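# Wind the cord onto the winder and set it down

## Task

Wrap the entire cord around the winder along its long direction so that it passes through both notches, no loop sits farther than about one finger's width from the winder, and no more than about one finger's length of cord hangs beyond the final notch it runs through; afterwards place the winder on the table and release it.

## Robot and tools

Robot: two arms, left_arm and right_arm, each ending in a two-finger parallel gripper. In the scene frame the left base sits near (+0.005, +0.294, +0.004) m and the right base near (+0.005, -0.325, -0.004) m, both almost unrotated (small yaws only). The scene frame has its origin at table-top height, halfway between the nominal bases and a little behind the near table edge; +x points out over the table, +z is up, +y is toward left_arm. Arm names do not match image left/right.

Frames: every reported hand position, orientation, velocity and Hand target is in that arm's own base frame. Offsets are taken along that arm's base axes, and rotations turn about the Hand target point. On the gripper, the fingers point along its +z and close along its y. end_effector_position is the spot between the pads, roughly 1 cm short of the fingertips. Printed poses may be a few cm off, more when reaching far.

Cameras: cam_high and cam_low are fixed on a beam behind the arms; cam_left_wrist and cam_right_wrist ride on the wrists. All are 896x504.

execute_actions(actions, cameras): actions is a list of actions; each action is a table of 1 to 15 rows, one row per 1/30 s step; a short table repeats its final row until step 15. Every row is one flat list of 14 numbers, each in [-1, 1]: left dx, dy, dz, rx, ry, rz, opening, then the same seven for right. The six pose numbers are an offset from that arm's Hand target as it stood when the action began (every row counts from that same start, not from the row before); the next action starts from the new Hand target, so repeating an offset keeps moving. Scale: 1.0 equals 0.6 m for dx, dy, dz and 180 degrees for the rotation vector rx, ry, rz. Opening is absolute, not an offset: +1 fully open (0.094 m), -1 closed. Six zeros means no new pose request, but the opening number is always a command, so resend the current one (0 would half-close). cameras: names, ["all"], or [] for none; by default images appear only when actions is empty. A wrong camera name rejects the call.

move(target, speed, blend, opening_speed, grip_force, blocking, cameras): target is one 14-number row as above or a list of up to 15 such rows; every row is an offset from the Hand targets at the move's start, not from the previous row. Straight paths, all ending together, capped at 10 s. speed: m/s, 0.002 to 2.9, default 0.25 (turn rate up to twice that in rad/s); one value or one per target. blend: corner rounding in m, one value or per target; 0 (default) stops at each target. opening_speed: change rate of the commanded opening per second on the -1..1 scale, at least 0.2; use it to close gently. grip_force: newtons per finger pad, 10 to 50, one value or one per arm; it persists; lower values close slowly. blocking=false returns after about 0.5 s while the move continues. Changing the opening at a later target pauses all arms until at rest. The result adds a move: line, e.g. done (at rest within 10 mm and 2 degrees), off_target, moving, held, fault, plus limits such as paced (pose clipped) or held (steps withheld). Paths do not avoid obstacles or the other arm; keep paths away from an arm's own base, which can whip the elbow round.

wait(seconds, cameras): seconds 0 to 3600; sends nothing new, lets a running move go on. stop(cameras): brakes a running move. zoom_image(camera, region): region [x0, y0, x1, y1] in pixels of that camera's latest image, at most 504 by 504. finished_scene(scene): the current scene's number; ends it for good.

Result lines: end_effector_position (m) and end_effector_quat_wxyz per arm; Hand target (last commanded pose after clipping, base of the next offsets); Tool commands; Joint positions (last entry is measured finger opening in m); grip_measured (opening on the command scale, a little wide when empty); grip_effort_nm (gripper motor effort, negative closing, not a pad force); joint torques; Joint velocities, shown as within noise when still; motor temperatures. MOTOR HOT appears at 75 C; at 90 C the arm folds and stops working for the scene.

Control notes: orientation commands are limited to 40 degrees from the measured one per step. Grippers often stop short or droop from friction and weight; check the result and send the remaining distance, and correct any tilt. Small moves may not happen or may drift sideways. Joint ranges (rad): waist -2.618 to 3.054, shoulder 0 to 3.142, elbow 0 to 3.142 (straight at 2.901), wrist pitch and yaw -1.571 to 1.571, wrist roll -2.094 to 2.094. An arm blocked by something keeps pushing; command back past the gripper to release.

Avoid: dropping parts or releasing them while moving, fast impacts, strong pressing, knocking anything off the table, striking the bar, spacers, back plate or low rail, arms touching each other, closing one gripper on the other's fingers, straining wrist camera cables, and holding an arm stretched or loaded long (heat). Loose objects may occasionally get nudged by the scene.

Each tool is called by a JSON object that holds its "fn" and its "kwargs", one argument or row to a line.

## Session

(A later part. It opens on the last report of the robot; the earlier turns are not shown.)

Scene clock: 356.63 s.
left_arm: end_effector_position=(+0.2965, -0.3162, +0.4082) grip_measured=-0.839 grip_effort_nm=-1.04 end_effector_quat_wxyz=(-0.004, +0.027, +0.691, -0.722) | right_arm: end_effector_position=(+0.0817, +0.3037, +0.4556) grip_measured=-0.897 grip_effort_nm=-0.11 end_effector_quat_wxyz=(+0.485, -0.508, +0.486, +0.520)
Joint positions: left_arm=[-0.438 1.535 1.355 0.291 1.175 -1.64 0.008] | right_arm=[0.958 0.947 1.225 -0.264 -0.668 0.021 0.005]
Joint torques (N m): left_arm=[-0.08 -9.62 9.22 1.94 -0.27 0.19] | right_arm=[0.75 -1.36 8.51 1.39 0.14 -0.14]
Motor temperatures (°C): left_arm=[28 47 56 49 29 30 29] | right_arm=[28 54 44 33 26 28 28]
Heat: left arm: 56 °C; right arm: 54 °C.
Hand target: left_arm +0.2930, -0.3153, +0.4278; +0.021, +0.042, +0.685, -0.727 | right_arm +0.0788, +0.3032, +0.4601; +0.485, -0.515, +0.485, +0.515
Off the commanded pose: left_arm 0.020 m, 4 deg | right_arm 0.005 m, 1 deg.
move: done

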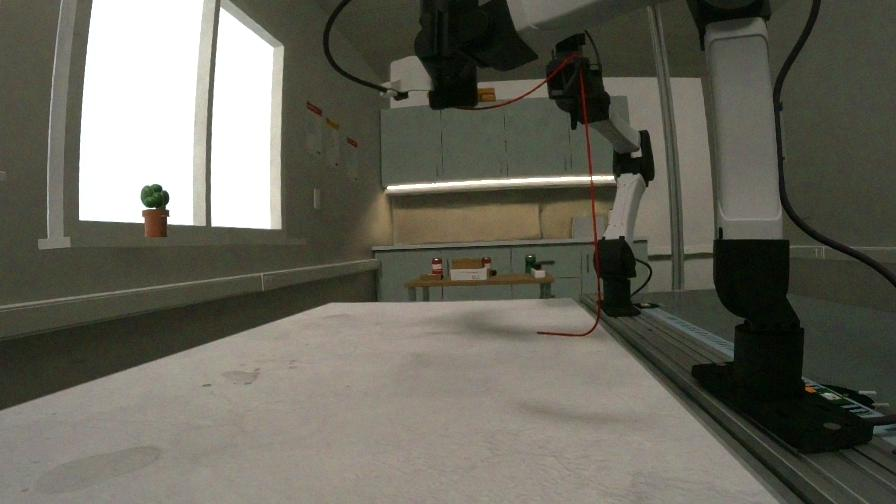

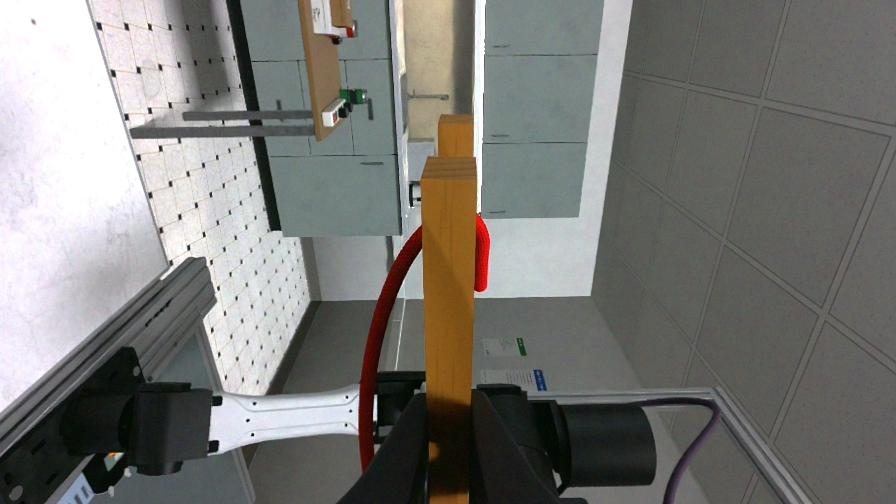

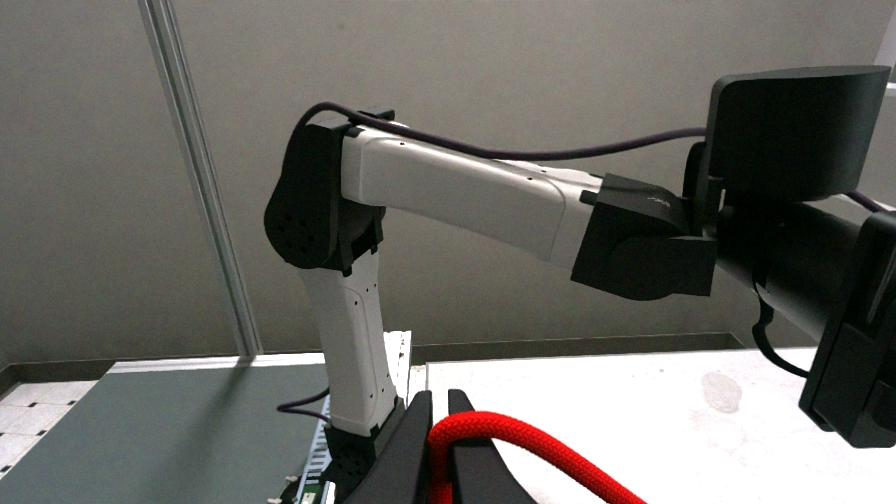

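{"fn": "move", "kwargs": {
  "target": [
    [0,0,0,0,0,0,-0.9, 0.002,0,0.0415,0,0,0,-0.9],
    [0,0,0,0,0,0,-0.9, 0.112,-0.0137,0.125,0,0,0,-0.9],
    [0,0,0,0,0,0,-0.9, 0.312,-0.130,0.125,0,0,0,-0.9],
    [0,0,0,0,0,0,-0.9, 0.445,-0.130,0.075,0,0,0,-0.9],
    [0,0,0,0,0,0,-0.9, 0.562,-0.009,-0.017,0,0,0,-0.9],
    [0,0,0,0,0,0,-0.9, 0.545,0.011,-0.142,0,0,0,-0.9],
    [0,0,0,0,0,0,-0.9, 0.429,0.011,-0.25,0,0,0,-0.9]
  ],
  "speed": 0.25,
  "blend": [0.01,0.03,0.03,0.03,0.02,0.02,0],
  "cameras": ["all"]
}}

Scene clock: 376.70 s.
left_arm: end_effector_position=(+0.2965, -0.3162, +0.4082) grip_measured=-0.839 grip_effort_nm=-1.04 end_effector_quat_wxyz=(-0.004, +0.027, +0.691, -0.722) | right_arm: end_effector_position=(+0.3422, +0.3086, +0.3032) grip_measured=-0.897 grip_effort_nm=-0.11 end_effector_quat_wxyz=(-0.470, +0.510, -0.499, -0.519)
Joint positions: left_arm=[-0.438 1.535 1.355 0.291 1.175 -1.64 0.008] | right_arm=[0.366 1.722 1.227 0.434 -1.265 -0.02 0.005]
Joint torques (N m): left_arm=[-0.06 -9.61 9.24 1.93 -0.26 0.2] | right_arm=[0.65 -12.79 4.7 1.91 0.11 0.11]
Motor temperatures (°C): left_arm=[28 47 57 48 29 30 30] | right_arm=[28 51 45 32 26 28 28]
Heat: left arm: 57 °C; right arm: 51 °C.
Hand target: left_arm +0.2930, -0.3153, +0.4278; +0.021, +0.042, +0.685, -0.727 | right_arm +0.3362, +0.3096, +0.3102; -0.485, +0.515, -0.485, -0.515
Off the commanded pose: left_arm 0.020 m, 4 deg | right_arm 0.009 m, 2 deg.
move: done

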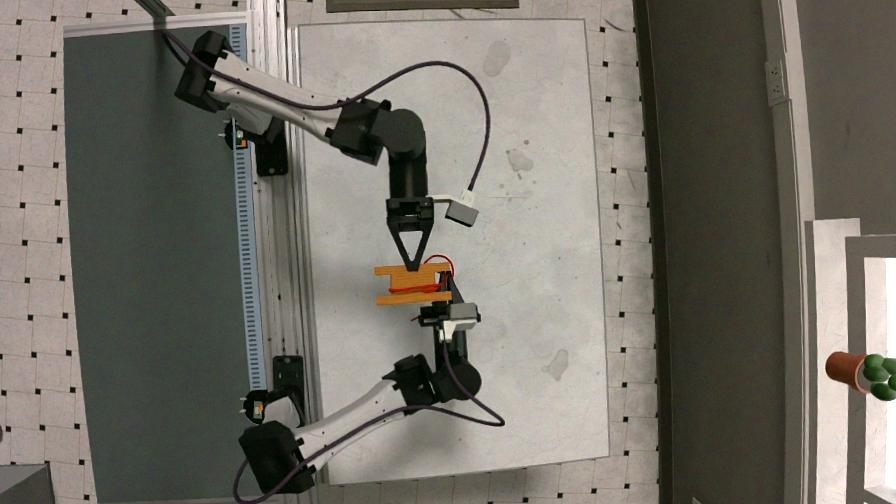

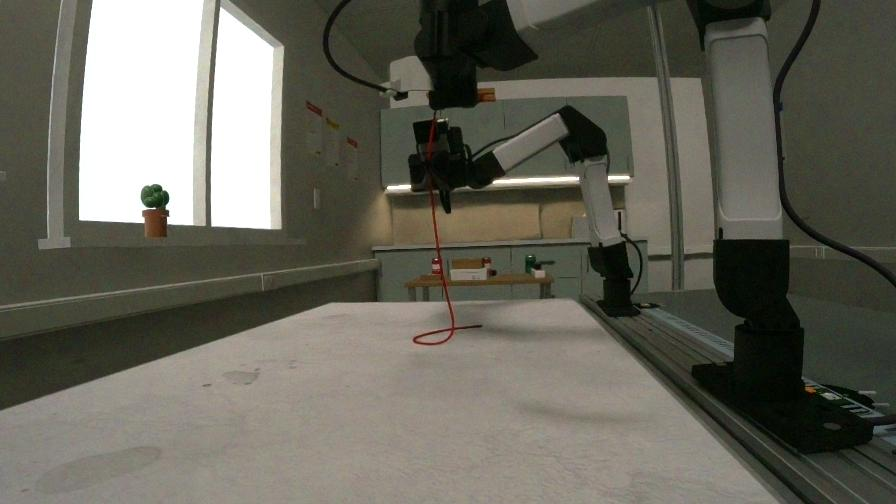

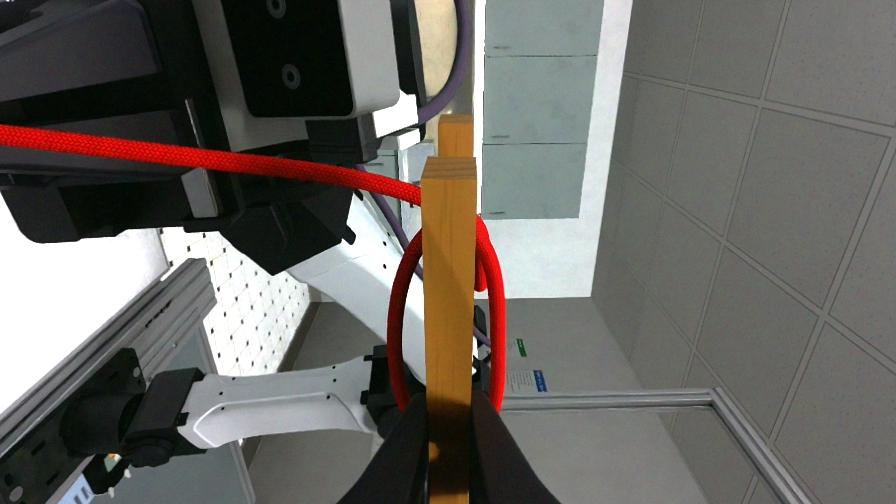

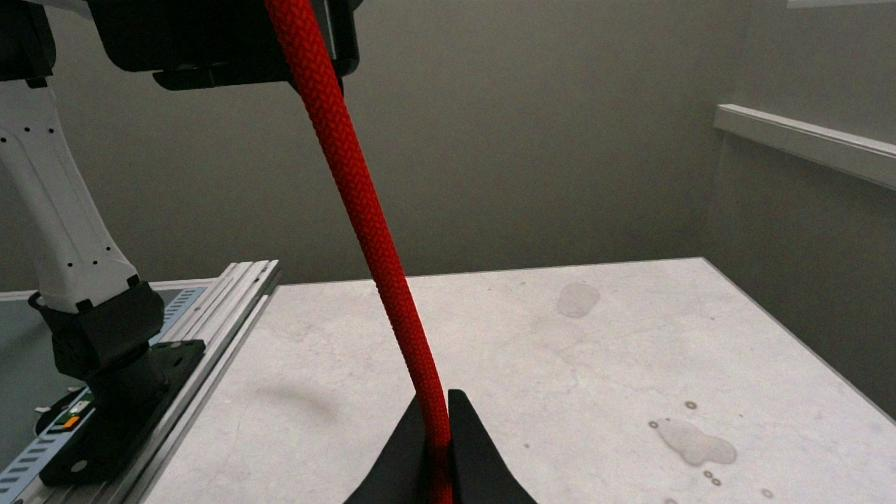

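{"fn": "move", "kwargs": {
  "target": [0,0,0,0,0,0,-0.9, -0.02,0,-0.1,0,0,0,-0.9],
  "speed": 0.12,
  "cameras": ["cam_left_wrist", "cam_right_wrist"]
}}

Scene clock: 380.13 s.
left_arm: end_effector_position=(+0.2974, -0.3165, +0.3987) grip_measured=-0.839 grip_effort_nm=-1.04 end_effector_quat_wxyz=(-0.025, +0.004, +0.701, -0.713) | right_arm: end_effector_position=(+0.3230, +0.3065, +0.2721) grip_measured=-0.897 grip_effort_nm=-0.11 end_effector_quat_wxyz=(+0.504, -0.527, +0.462, +0.505)
Joint positions: left_arm=[-0.438 1.535 1.355 0.224 1.173 -1.64 0.008] | right_arm=[0.378 1.719 1.029 0.748 -1.259 -0.011 0.005]
Joint torques (N m): left_arm=[-0.06 -9.98 9.09 2.72 -0.19 0.23] | right_arm=[0.65 -7.62 3.54 1.37 0.16 0.13]
Motor temperatures (°C): left_arm=[28 47 57 49 29 30 30] | right_arm=[28 51 45 32 26 28 28]
Heat: left arm: 57 °C; right arm: 51 °C.
Hand target: left_arm +0.2930, -0.3154, +0.4278; +0.021, +0.042, +0.685, -0.727 | right_arm +0.3241, +0.3097, +0.2500; +0.485, -0.515, +0.485, +0.515
Off the commanded pose: left_arm 0.029 m, 7 deg | right_arm 0.022 m, 4 deg.
move: off_target (right_arm)

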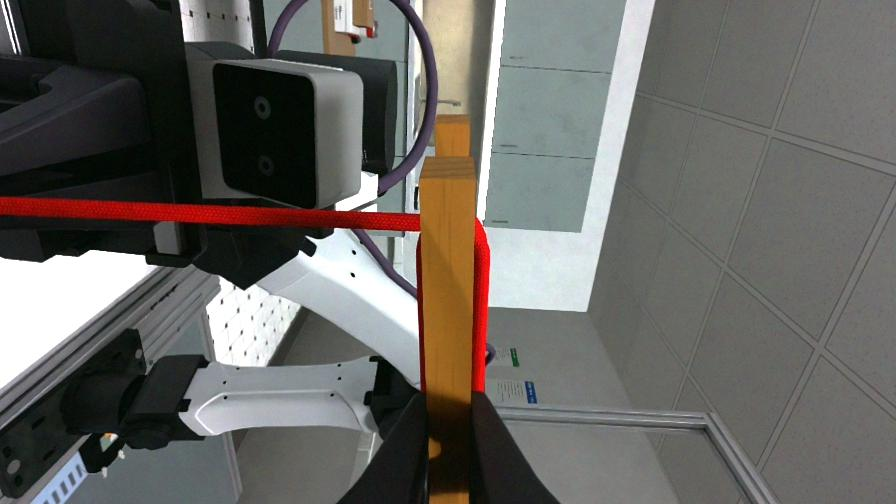

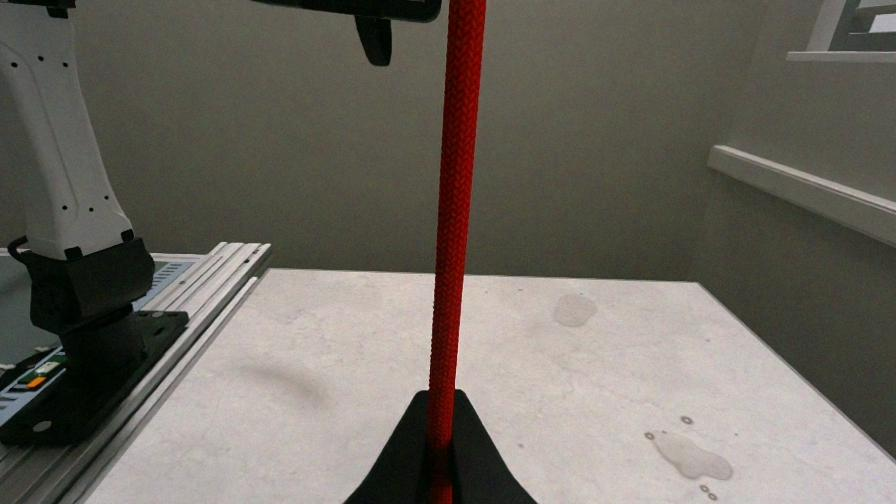

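{"fn": "move", "kwargs": {
  "target": [
    [0,0,0,0,0,0,-0.9, 0,0,-0.005,0,0,0,-0.89],
    [0,0,0,0,0,0,-0.9, -0.003,0,-0.19,0,0,0,-0.89]
  ],
  "speed": 0.15,
  "cameras": ["cam_left_wrist", "cam_right_wrist", "cam_low"]
}}

Scene clock: 385.03 s.
left_arm: end_effector_position=(+0.2972, -0.3164, +0.3996) grip_measured=-0.839 grip_effort_nm=-1.04 end_effector_quat_wxyz=(-0.023, +0.007, +0.701, -0.713) | right_arm: end_effector_position=(+0.3271, +0.3074, +0.1420) grip_measured=-0.892 grip_effort_nm=0.14 end_effector_quat_wxyz=(+0.482, -0.514, +0.490, +0.512)
Joint positions: left_arm=[-0.438 1.534 1.357 0.224 1.173 -1.636 0.008] | right_arm=[0.378 2.038 0.86 1.149 -1.247 -0.022 0.005]
Joint torques (N m): left_arm=[-0.06 -9.88 8.99 2.71 -0.2 0.19] | right_arm=[0.81 -9.59 3.08 1.94 0.11 0.11]
Motor temperatures (°C): left_arm=[28 48 56 51 29 30 30] | right_arm=[28 51 45 33 26 28 28]
Heat: left arm: 56 °C; right arm: 51 °C.
Hand target: left_arm +0.2929, -0.3154, +0.4278; +0.021, +0.042, +0.685, -0.727 | right_arm +0.3223, +0.3097, +0.1361; +0.485, -0.515, +0.485, +0.515
Off the commanded pose: left_arm 0.028 m, 7 deg | right_arm 0.008 m, 1 deg.
move: done
Images, in order (width x height): cam_low 896x504, cam_left_wrist 896x504, cam_right_wrist 896x504.

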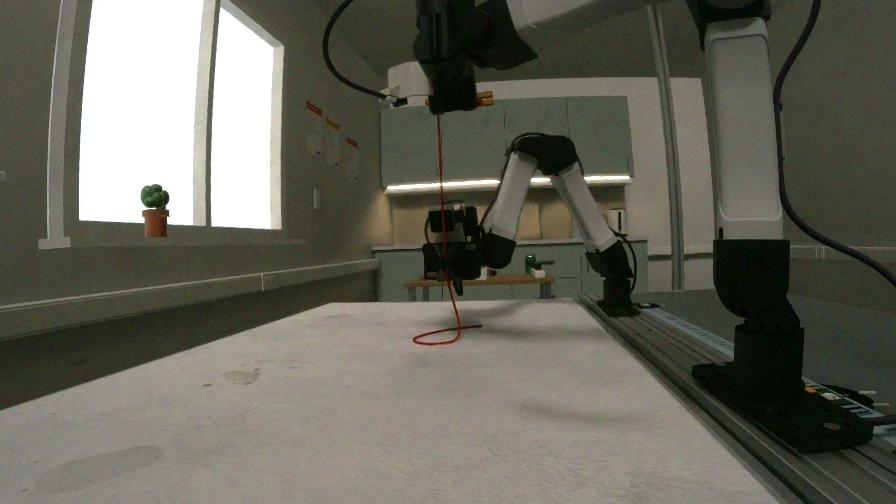

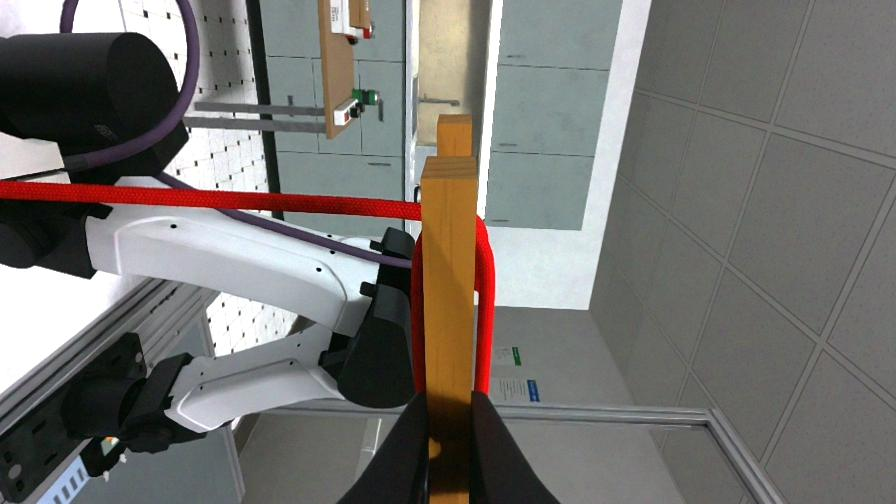

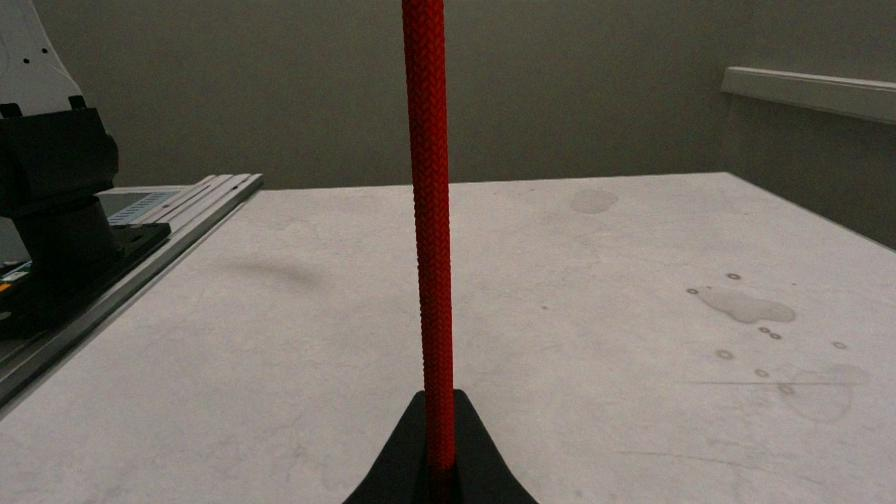

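{"fn": "move", "kwargs": {
  "target": [
    [0,0,0,0,0,0,-0.9, -0.1605,-0.011,0.065,0,0,0,-0.896],
    [0,0,0,0,0,0,-0.9, -0.3105,-0.011,0.190,0,0,0,-0.896],
    [0,0,0,0,0,0,-0.9, -0.394,-0.011,0.390,0,0,0,-0.896],
    [0,0,0,0,0,0,-0.9, -0.404,-0.011,0.565,0,0,0,-0.896],
    [0,0,0,0,0,0,-0.9, -0.294,-0.0245,0.665,0,0,0,-0.896],
    [0,0,0,0,0,0,-0.9, -0.094,-0.141,0.665,0,0,0,-0.896],
    [0,0,0,0,0,0,-0.9, 0.0395,-0.141,0.615,0,0,0,-0.896],
    [0,0,0,0,0,0,-0.9, 0.156,-0.0195,0.523,0,0,0,-0.896],
    [0,0,0,0,0,0,-0.9, 0.1395,0.0005,0.398,0,0,0,-0.896],
    [0,0,0,0,0,0,-0.9, 0.023,0.0005,0.29,0,0,0,-0.896],
    [0,0,0,0,0,0,-0.9, 0.003,0,0.24,0,0,0,-0.896]
  ],
  "speed": [0.3,0.3,0.3,0.3,0.3,0.3,0.3,0.3,0.3,0.3,0.15],
  "blend": [0.04,0.04,0.04,0.02,0.03,0.03,0.03,0.03,0.02,0.02,0],
  "cameras": ["all"]
}}

Scene clock: 397.33 s.
left_arm: end_effector_position=(+0.2966, -0.3178, +0.3996) grip_measured=-0.839 grip_effort_nm=-1.04 end_effector_quat_wxyz=(-0.023, +0.007, +0.701, -0.713) | right_arm: end_effector_position=(+0.3293, +0.3078, +0.2764) grip_measured=-0.894 grip_effort_nm=-0.06 end_effector_quat_wxyz=(+0.473, -0.511, +0.497, +0.518)
Joint positions: left_arm=[-0.443 1.534 1.357 0.224 1.169 -1.636 0.008] | right_arm=[0.376 1.709 1.095 0.564 -1.253 -0.017 0.005]
Joint torques (N m): left_arm=[0.35 -9.85 9.05 2.7 -0.16 0.19] | right_arm=[0.79 -11.59 4.55 1.91 0.12 0.09]
Heat: left arm: 54 °C; right arm: 52 °C.
Hand target: left_arm +0.2930, -0.3153, +0.4278; +0.021, +0.042, +0.685, -0.727 | right_arm +0.3242, +0.3097, +0.2801; +0.485, -0.515, +0.485, +0.515
Off the commanded pose: left_arm 0.029 m, 7 deg | right_arm 0.007 m, 2 deg.
move: done; blend cut to 0.0162 m at target 10

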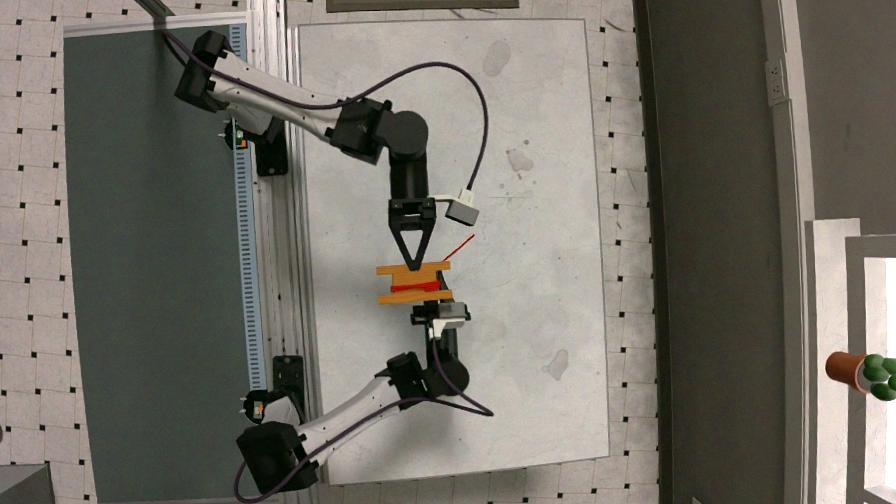

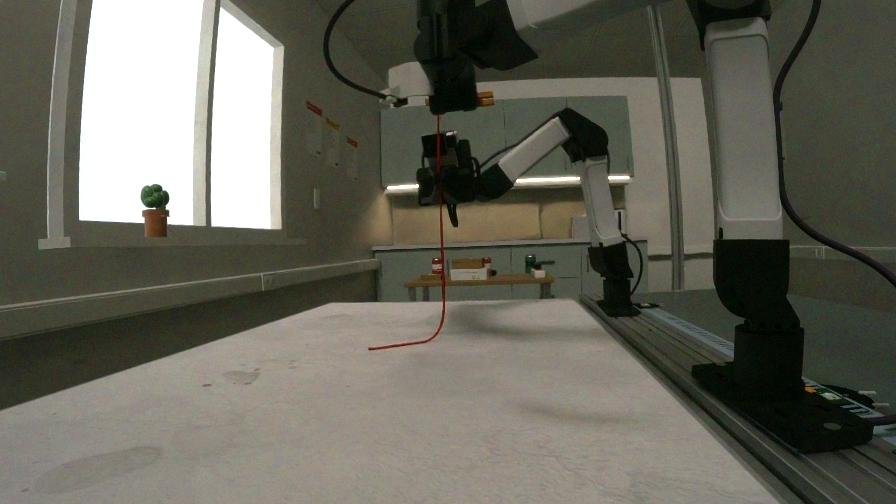

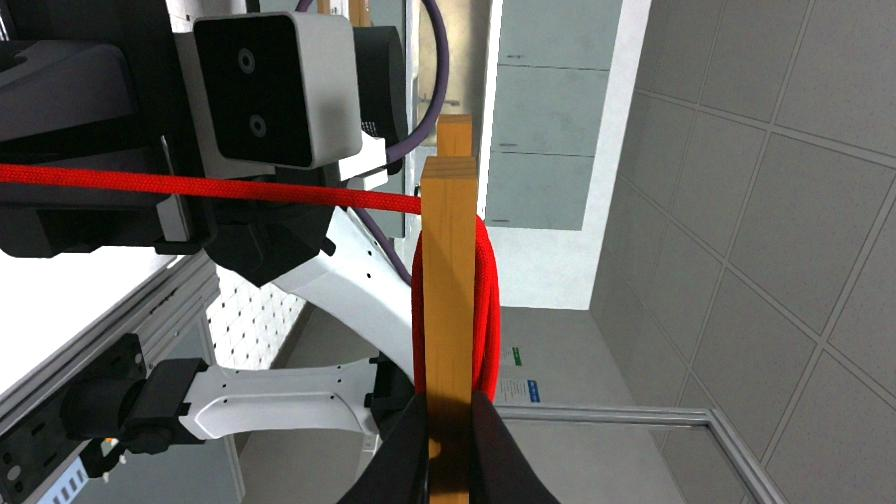

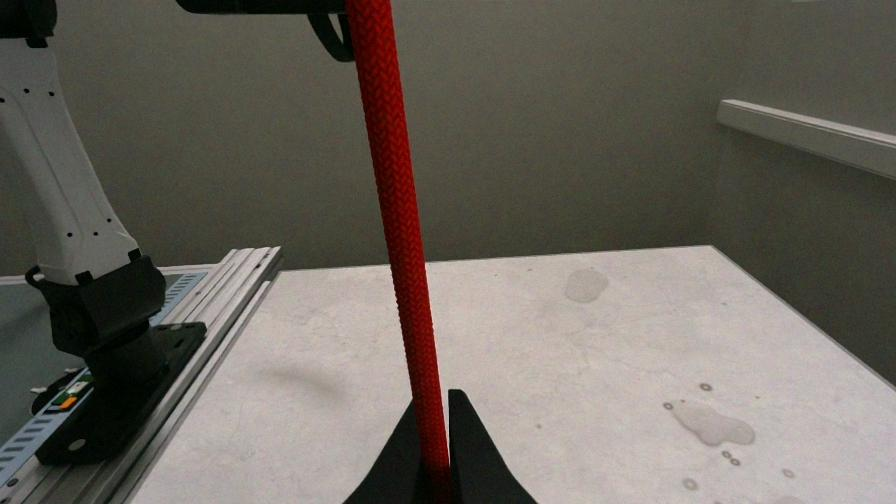

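{"fn": "move", "kwargs": {
  "target": [
    [0,0,0,0,0,0,-0.9, 0,0,-0.005,0,0,0,-0.89],
    [0,0,0,0,0,0,-0.9, -0.003,0,-0.24,0,0,0,-0.89],
    [0,0,0,0,0,0,-0.9, -0.003,0,-0.24,0,0,0,-0.896],
    [0,0,0,0,0,0,-0.9, -0.1637,-0.006,-0.175,0,0,0,-0.896],
    [0,0,0,0,0,0,-0.9, -0.3137,-0.006,-0.05,0,0,0,-0.896],
    [0,0,0,0,0,0,-0.9, -0.397,-0.006,0.15,0,0,0,-0.896],
    [0,0,0,0,0,0,-0.9, -0.407,-0.006,0.325,0,0,0,-0.896],
    [0,0,0,0,0,0,-0.9, -0.297,-0.0195,0.425,0,0,0,-0.896],
    [0,0,0,0,0,0,-0.9, -0.097,-0.141,0.425,0,0,0,-0.896],
    [0,0,0,0,0,0,-0.9, 0.0363,-0.141,0.375,0,0,0,-0.896],
    [0,0,0,0,0,0,-0.9, 0.153,-0.0145,0.283,0,0,0,-0.896],
    [0,0,0,0,0,0,-0.9, 0.136,0.0055,0.158,0,0,0,-0.896],
    [0,0,0,0,0,0,-0.9, 0.0197,0.0055,0.05,0,0,0,-0.896],
    [0,0,0,0,0,0,-0.9, 0,0.0055,0.008,0,0,0,-0.896]
  ],
  "speed": [0.15,0.2,0.2,0.3,0.3,0.3,0.3,0.3,0.3,0.3,0.3,0.3,0.3,0.15],
  "blend": [0,0,0,0.04,0.04,0.04,0.02,0.03,0.03,0.03,0.03,0.02,0.015,0],
  "cameras": ["all"]
}}

Scene clock: 416.70 s.
left_arm: end_effector_position=(+0.2974, -0.3174, +0.3997) grip_measured=-0.839 grip_effort_nm=-1.04 end_effector_quat_wxyz=(-0.021, +0.006, +0.701, -0.713) | right_arm: end_effector_position=(+0.3295, +0.3113, +0.2808) grip_measured=-0.894 grip_effort_nm=-0.06 end_effector_quat_wxyz=(+0.473, -0.511, +0.497, +0.518)
Joint positions: left_arm=[-0.441 1.534 1.357 0.224 1.166 -1.634 0.008] | right_arm=[0.385 1.708 1.112 0.546 -1.244 -0.016 0.005]
Joint torques (N m): left_arm=[0.27 -9.84 9.05 2.7 -0.11 0.19] | right_arm=[0.79 -11.73 4.57 1.93 0.12 0.11]
Motor temperatures (°C): left_arm=[28 49 53 56 28 30 30] | right_arm=[28 52 44 34 26 28 28]
Heat: left arm: 56 °C; right arm: 52 °C.
Hand target: left_arm +0.2930, -0.3153, +0.4278; +0.021, +0.042, +0.685, -0.727 | right_arm +0.3241, +0.3131, +0.2849; +0.485, -0.515, +0.485, +0.515
Off the commanded pose: left_arm 0.029 m, 7 deg | right_arm 0.007 m, 2 deg.
move: done; blend cut to 0.0139 m at target 13

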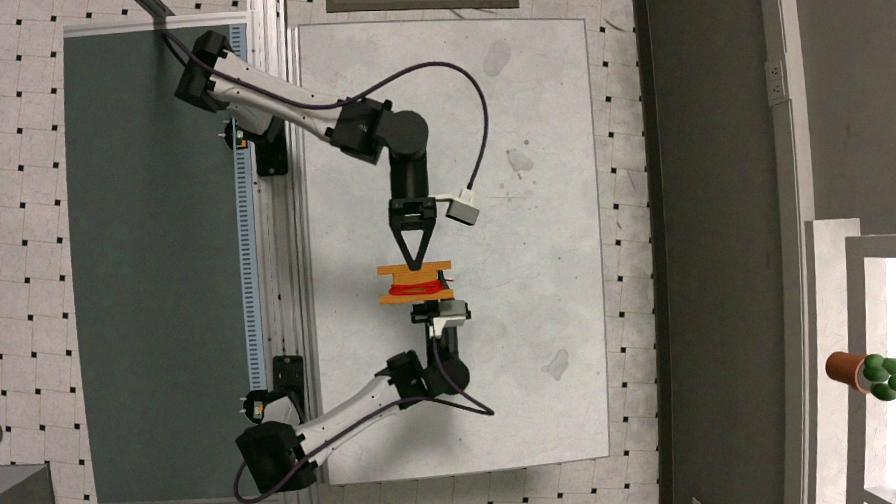

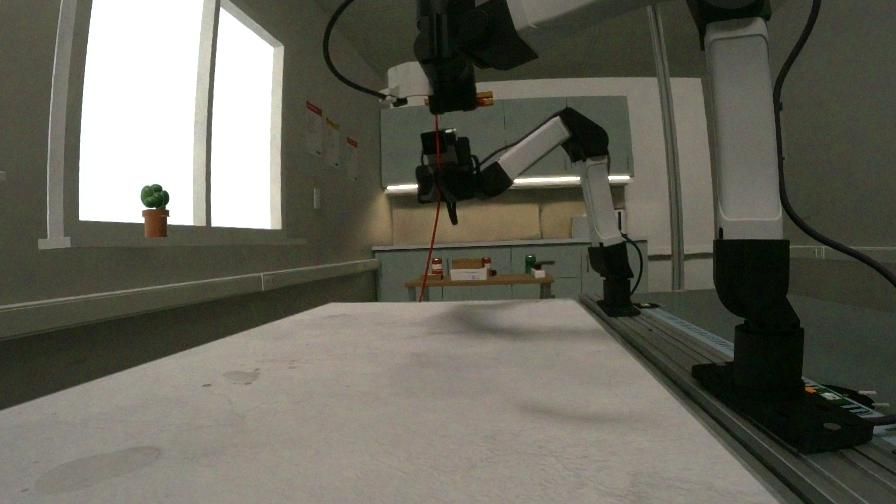

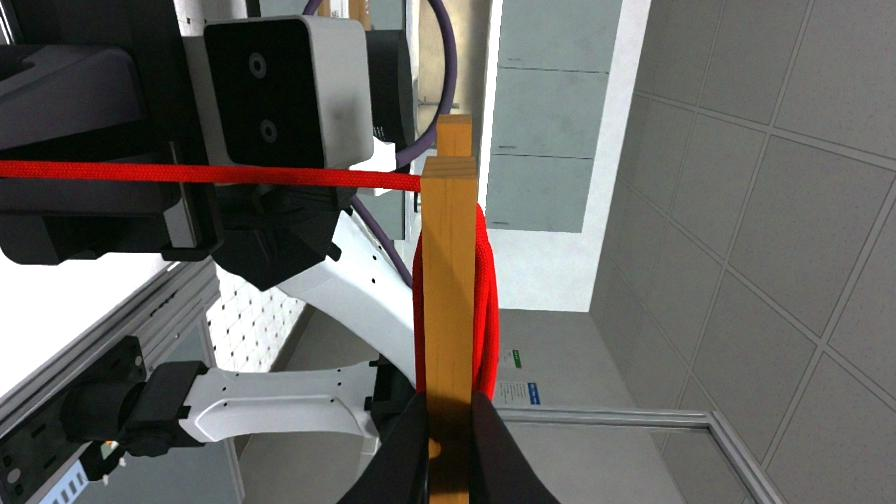

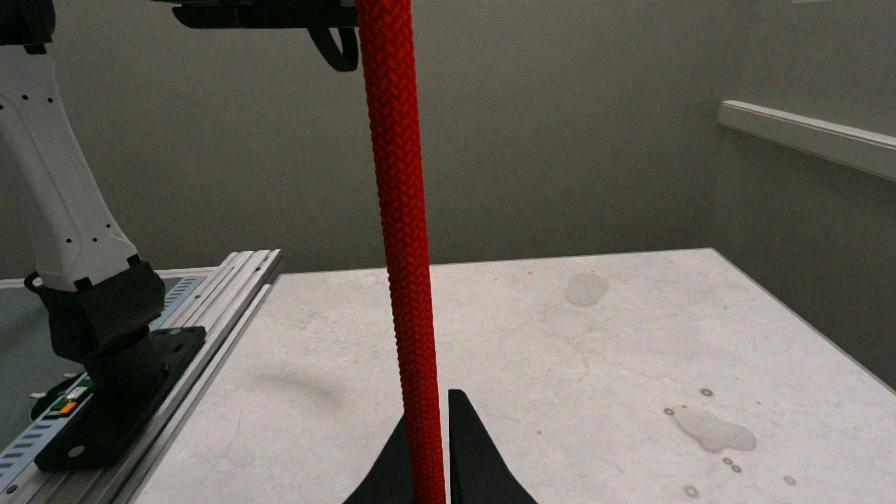

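{"fn": "zoom_image", "kwargs": {
  "camera": "cam_right_wrist",
  "region": [340, 320, 540, 504]
}}

{"fn": "zoom_image", "kwargs": {
  "camera": "cam_high",
  "region": [360, 230, 500, 340]
}}

{"fn": "zoom_image", "kwargs": {
  "camera": "cam_low",
  "region": [380, 80, 520, 320]
}}

Scaled by 2.520 from the camera's image (finer frame: 1280x720).

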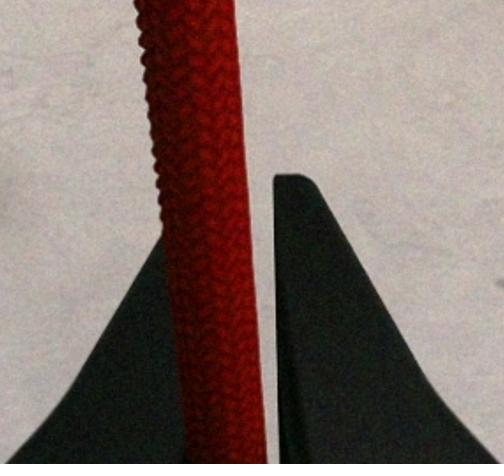

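Scaled by 3.600 from the camera's image (finer frame: 1280x720).

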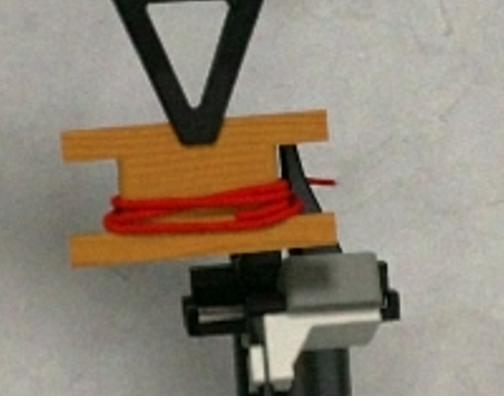

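Scaled by 2.100 from the camera's image (finer frame: 1280x720).

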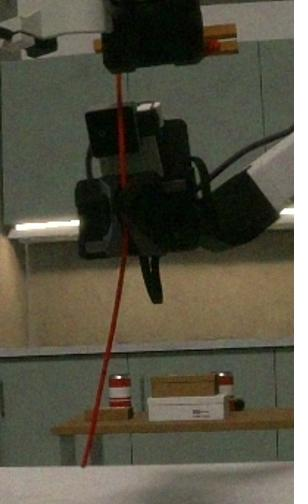

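{"fn": "move", "kwargs": {
  "target": [
    [0,0,0,0,0,0,-0.9, 0,0,-0.005,0,0,0,-0.89],
    [0,0,0,0,0,0,-0.9, -0.003,-0.004,-0.24,0,0,0,-0.89]
  ],
  "speed": [0.15,0.2],
  "cameras": ["cam_low", "cam_right_wrist", "cam_left_wrist"]
}}

{"fn": "zoom_image", "kwargs": {
  "camera": "cam_right_wrist",
  "region": [340, 320, 540, 504]
}}

{"fn": "zoom_image", "kwargs": {
  "camera": "cam_low",
  "region": [380, 80, 520, 350]
}}

Scene clock: 430.07 s.
left_arm: end_effector_position=(+0.2974, -0.3174, +0.3997) grip_measured=-0.839 grip_effort_nm=-1.04 end_effector_quat_wxyz=(-0.021, +0.006, +0.701, -0.713) | right_arm: end_effector_position=(+0.3258, +0.3098, +0.1468) grip_measured=-0.892 grip_effort_nm=0.14 end_effector_quat_wxyz=(+0.482, -0.515, +0.489, +0.514)
Joint positions: left_arm=[-0.441 1.534 1.357 0.224 1.166 -1.634 0.008] | right_arm=[0.385 2.024 0.864 1.133 -1.244 -0.019 0.005]
Joint torques (N m): left_arm=[0.25 -9.84 9.05 2.7 -0.11 0.19] | right_arm=[0.42 -9.57 3.18 1.94 0.09 0.1]
Motor temperatures (°C): left_arm=[28 49 53 57 28 30 30] | right_arm=[28 53 44 34 26 28 28]
Heat: left arm: 57 °C; right arm: 53 °C.
Hand target: left_arm +0.2930, -0.3153, +0.4278; +0.021, +0.042, +0.685, -0.727 | right_arm +0.3223, +0.3107, +0.1409; +0.485, -0.515, +0.485, +0.515
Off the commanded pose: left_arm 0.029 m, 7 deg | right_arm 0.007 m, 1 deg.
move: done
Images, in order (width x height): cam_low 896x504, cam_left_wrist 896x504, cam_right_wrist 896x504.

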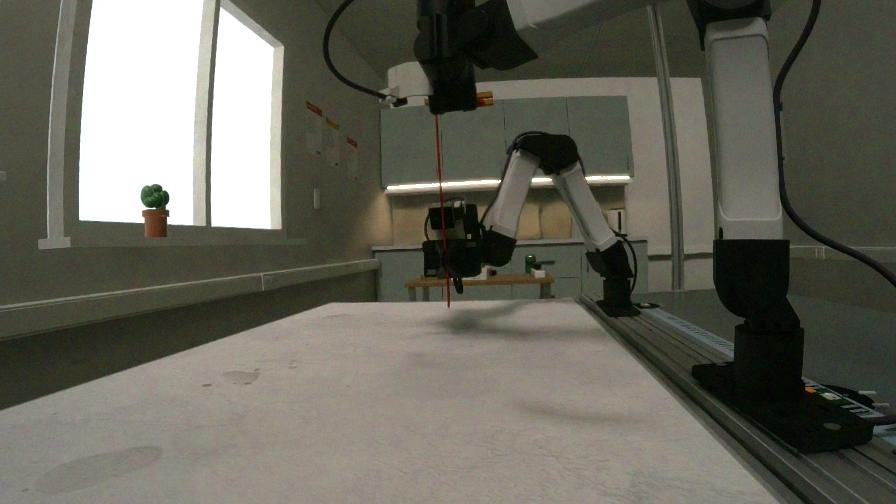

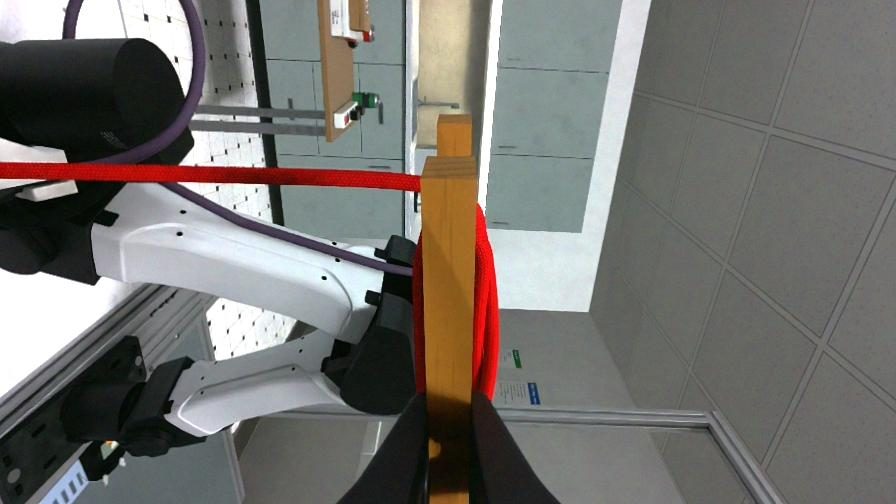

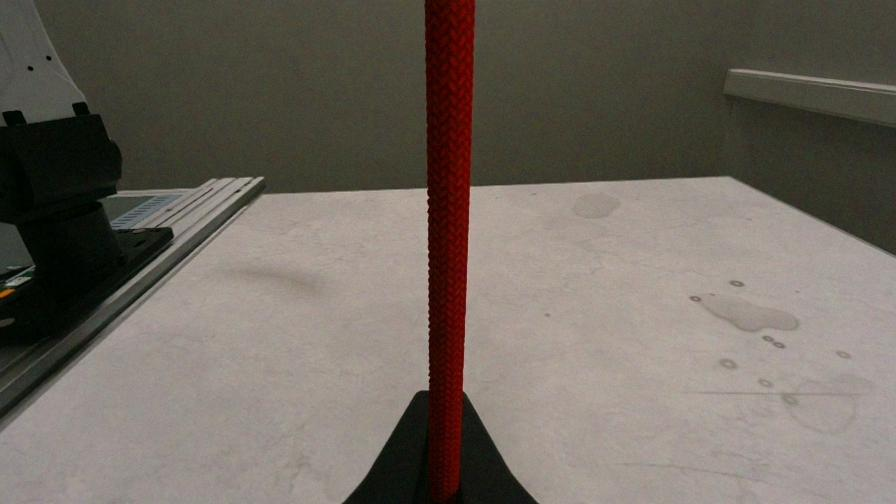

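Scaled by 2.520 from the camera's image (finer frame: 1280x720).

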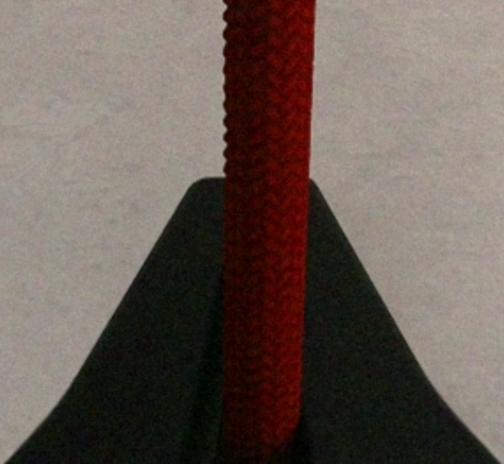

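Scaled by 1.867 from the camera's image (finer frame: 1280x720).

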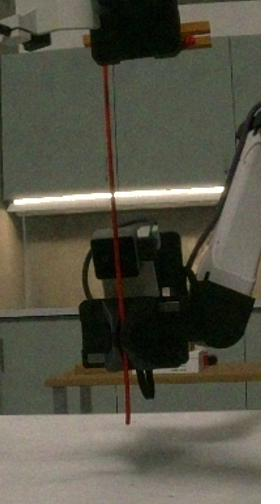

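{"fn": "move", "kwargs": {
  "target": [
    [0,0,0,0,0,0,-0.9, 0,0,0.003,0,0,0,-0.897],
    [0,0,0,0,0,0,-0.9, -0.1605,-0.008,0.057,0,0,0,-0.897],
    [0,0,0,0,0,0,-0.9, -0.3105,-0.008,0.182,0,0,0,-0.897],
    [0,0,0,0,0,0,-0.9, -0.394,-0.008,0.382,0,0,0,-0.897],
    [0,0,0,0,0,0,-0.9, -0.404,-0.008,0.557,0,0,0,-0.897],
    [0,0,0,0,0,0,-0.9, -0.294,-0.021,0.657,0,0,0,-0.897],
    [0,0,0,0,0,0,-0.9, -0.094,-0.143,0.657,0,0,0,-0.897],
    [0,0,0,0,0,0,-0.9, 0.0395,-0.143,0.607,0,0,0,-0.897],
    [0,0,0,0,0,0,-0.9, 0.156,-0.016,0.515,0,0,0,-0.897],
    [0,0,0,0,0,0,-0.9, 0.1395,0.004,0.39,0,0,0,-0.897],
    [0,0,0,0,0,0,-0.9, 0.023,0.004,0.282,0,0,0,-0.897],
    [0,0,0,0,0,0,-0.9, 0.003,0.004,0.24,0,0,0,-0.897]
  ],
  "speed": [0.2,0.3,0.3,0.3,0.3,0.3,0.3,0.3,0.3,0.3,0.3,0.15],
  "blend": [0,0.04,0.04,0.04,0.02,0.03,0.03,0.03,0.03,0.02,0.015,0],
  "cameras": ["all"]
}}

{"fn": "zoom_image", "kwargs": {
  "camera": "cam_high",
  "region": [360, 230, 500, 340]
}}

{"fn": "zoom_image", "kwargs": {
  "camera": "cam_low",
  "region": [380, 80, 520, 350]
}}

Scene clock: 443.33 s.
left_arm: end_effector_position=(+0.2943, -0.3182, +0.4046) grip_measured=-0.839 grip_effort_nm=-1.04 end_effector_quat_wxyz=(-0.018, +0.013, +0.698, -0.715) | right_arm: end_effector_position=(+0.3294, +0.3115, +0.2806) grip_measured=-0.895 grip_effort_nm=-0.06 end_effector_quat_wxyz=(+0.473, -0.511, +0.497, +0.518)
Joint positions: left_arm=[-0.446 1.531 1.364 0.228 1.169 -1.634 0.008] | right_arm=[0.385 1.708 1.112 0.546 -1.244 -0.016 0.005]
Joint torques (N m): left_arm=[0.65 -9.33 8.68 2.64 -0.16 0.18] | right_arm=[0.75 -11.75 4.57 1.92 0.12 0.11]
Motor temperatures (°C): left_arm=[28 49 53 58 28 30 30] | right_arm=[28 53 44 35 26 28 28]
Heat: left arm: 58 °C; right arm: 53 °C.
Hand target: left_arm +0.2930, -0.3153, +0.4280; +0.021, +0.042, +0.684, -0.727 | right_arm +0.3242, +0.3130, +0.2849; +0.485, -0.515, +0.485, +0.515
Off the commanded pose: left_arm 0.023 m, 6 deg | right_arm 0.007 m, 2 deg.
move: done; blend cut to 0.014 m at target 11

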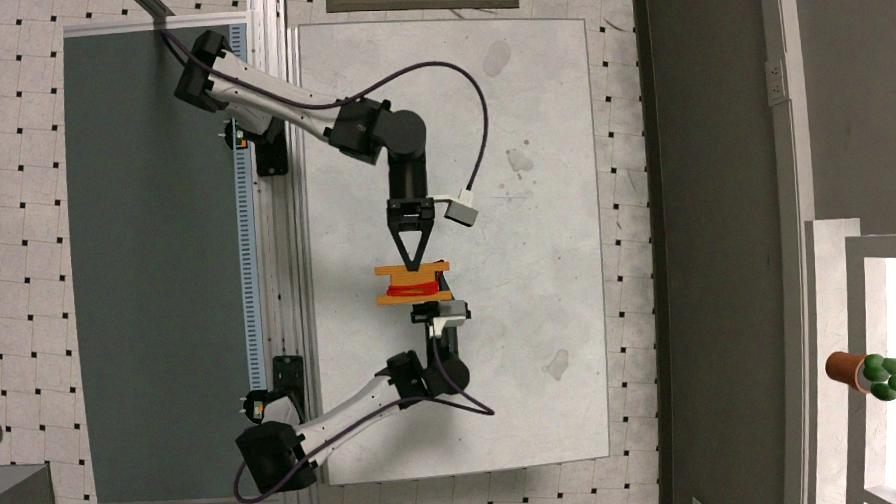

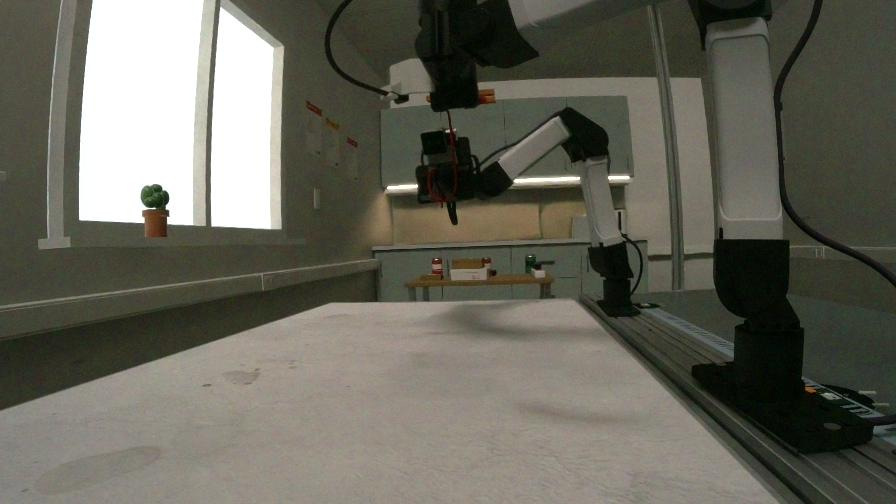

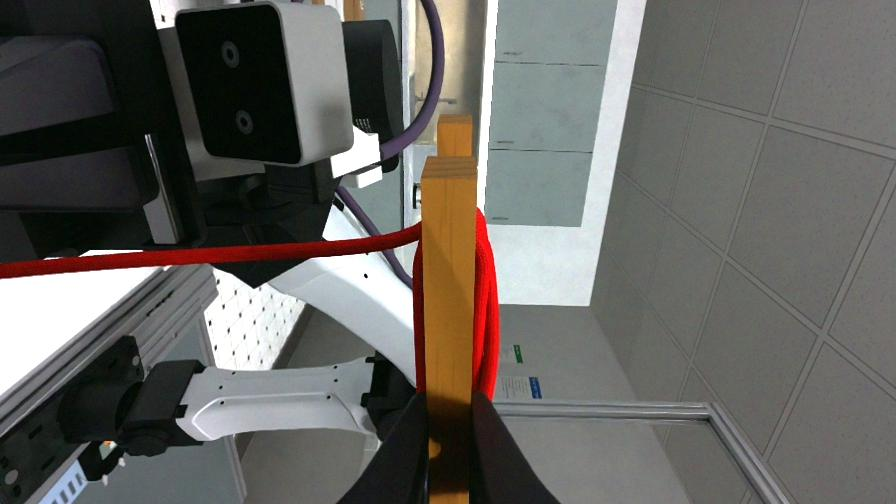

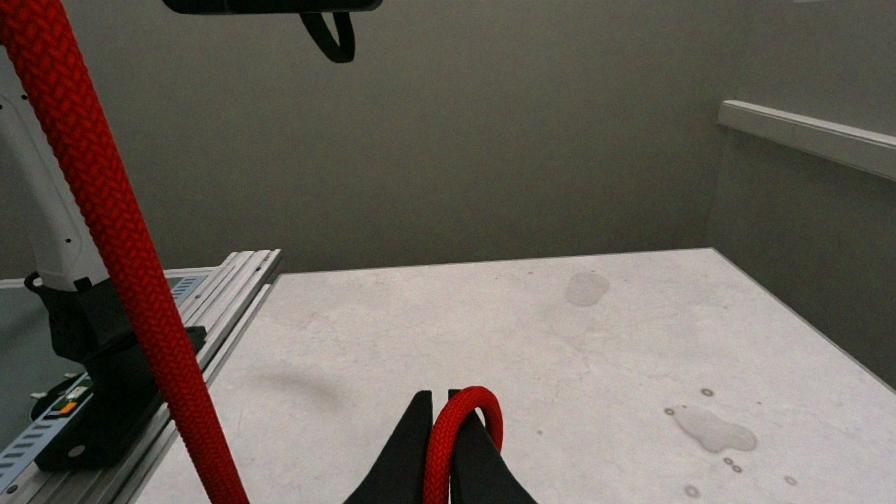

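Scaled by 3.600 from the camera's image (finer frame: 1280x720).

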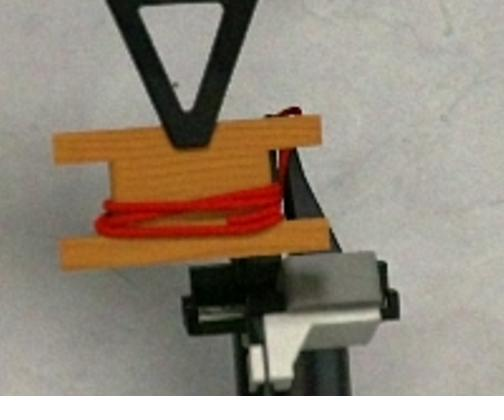

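Scaled by 1.867 from the camera's image (finer frame: 1280x720).

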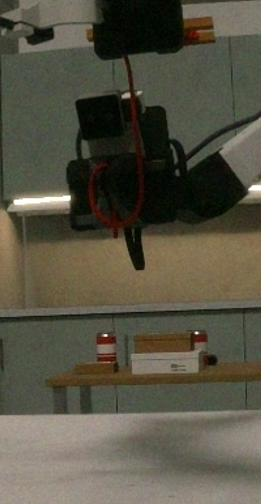

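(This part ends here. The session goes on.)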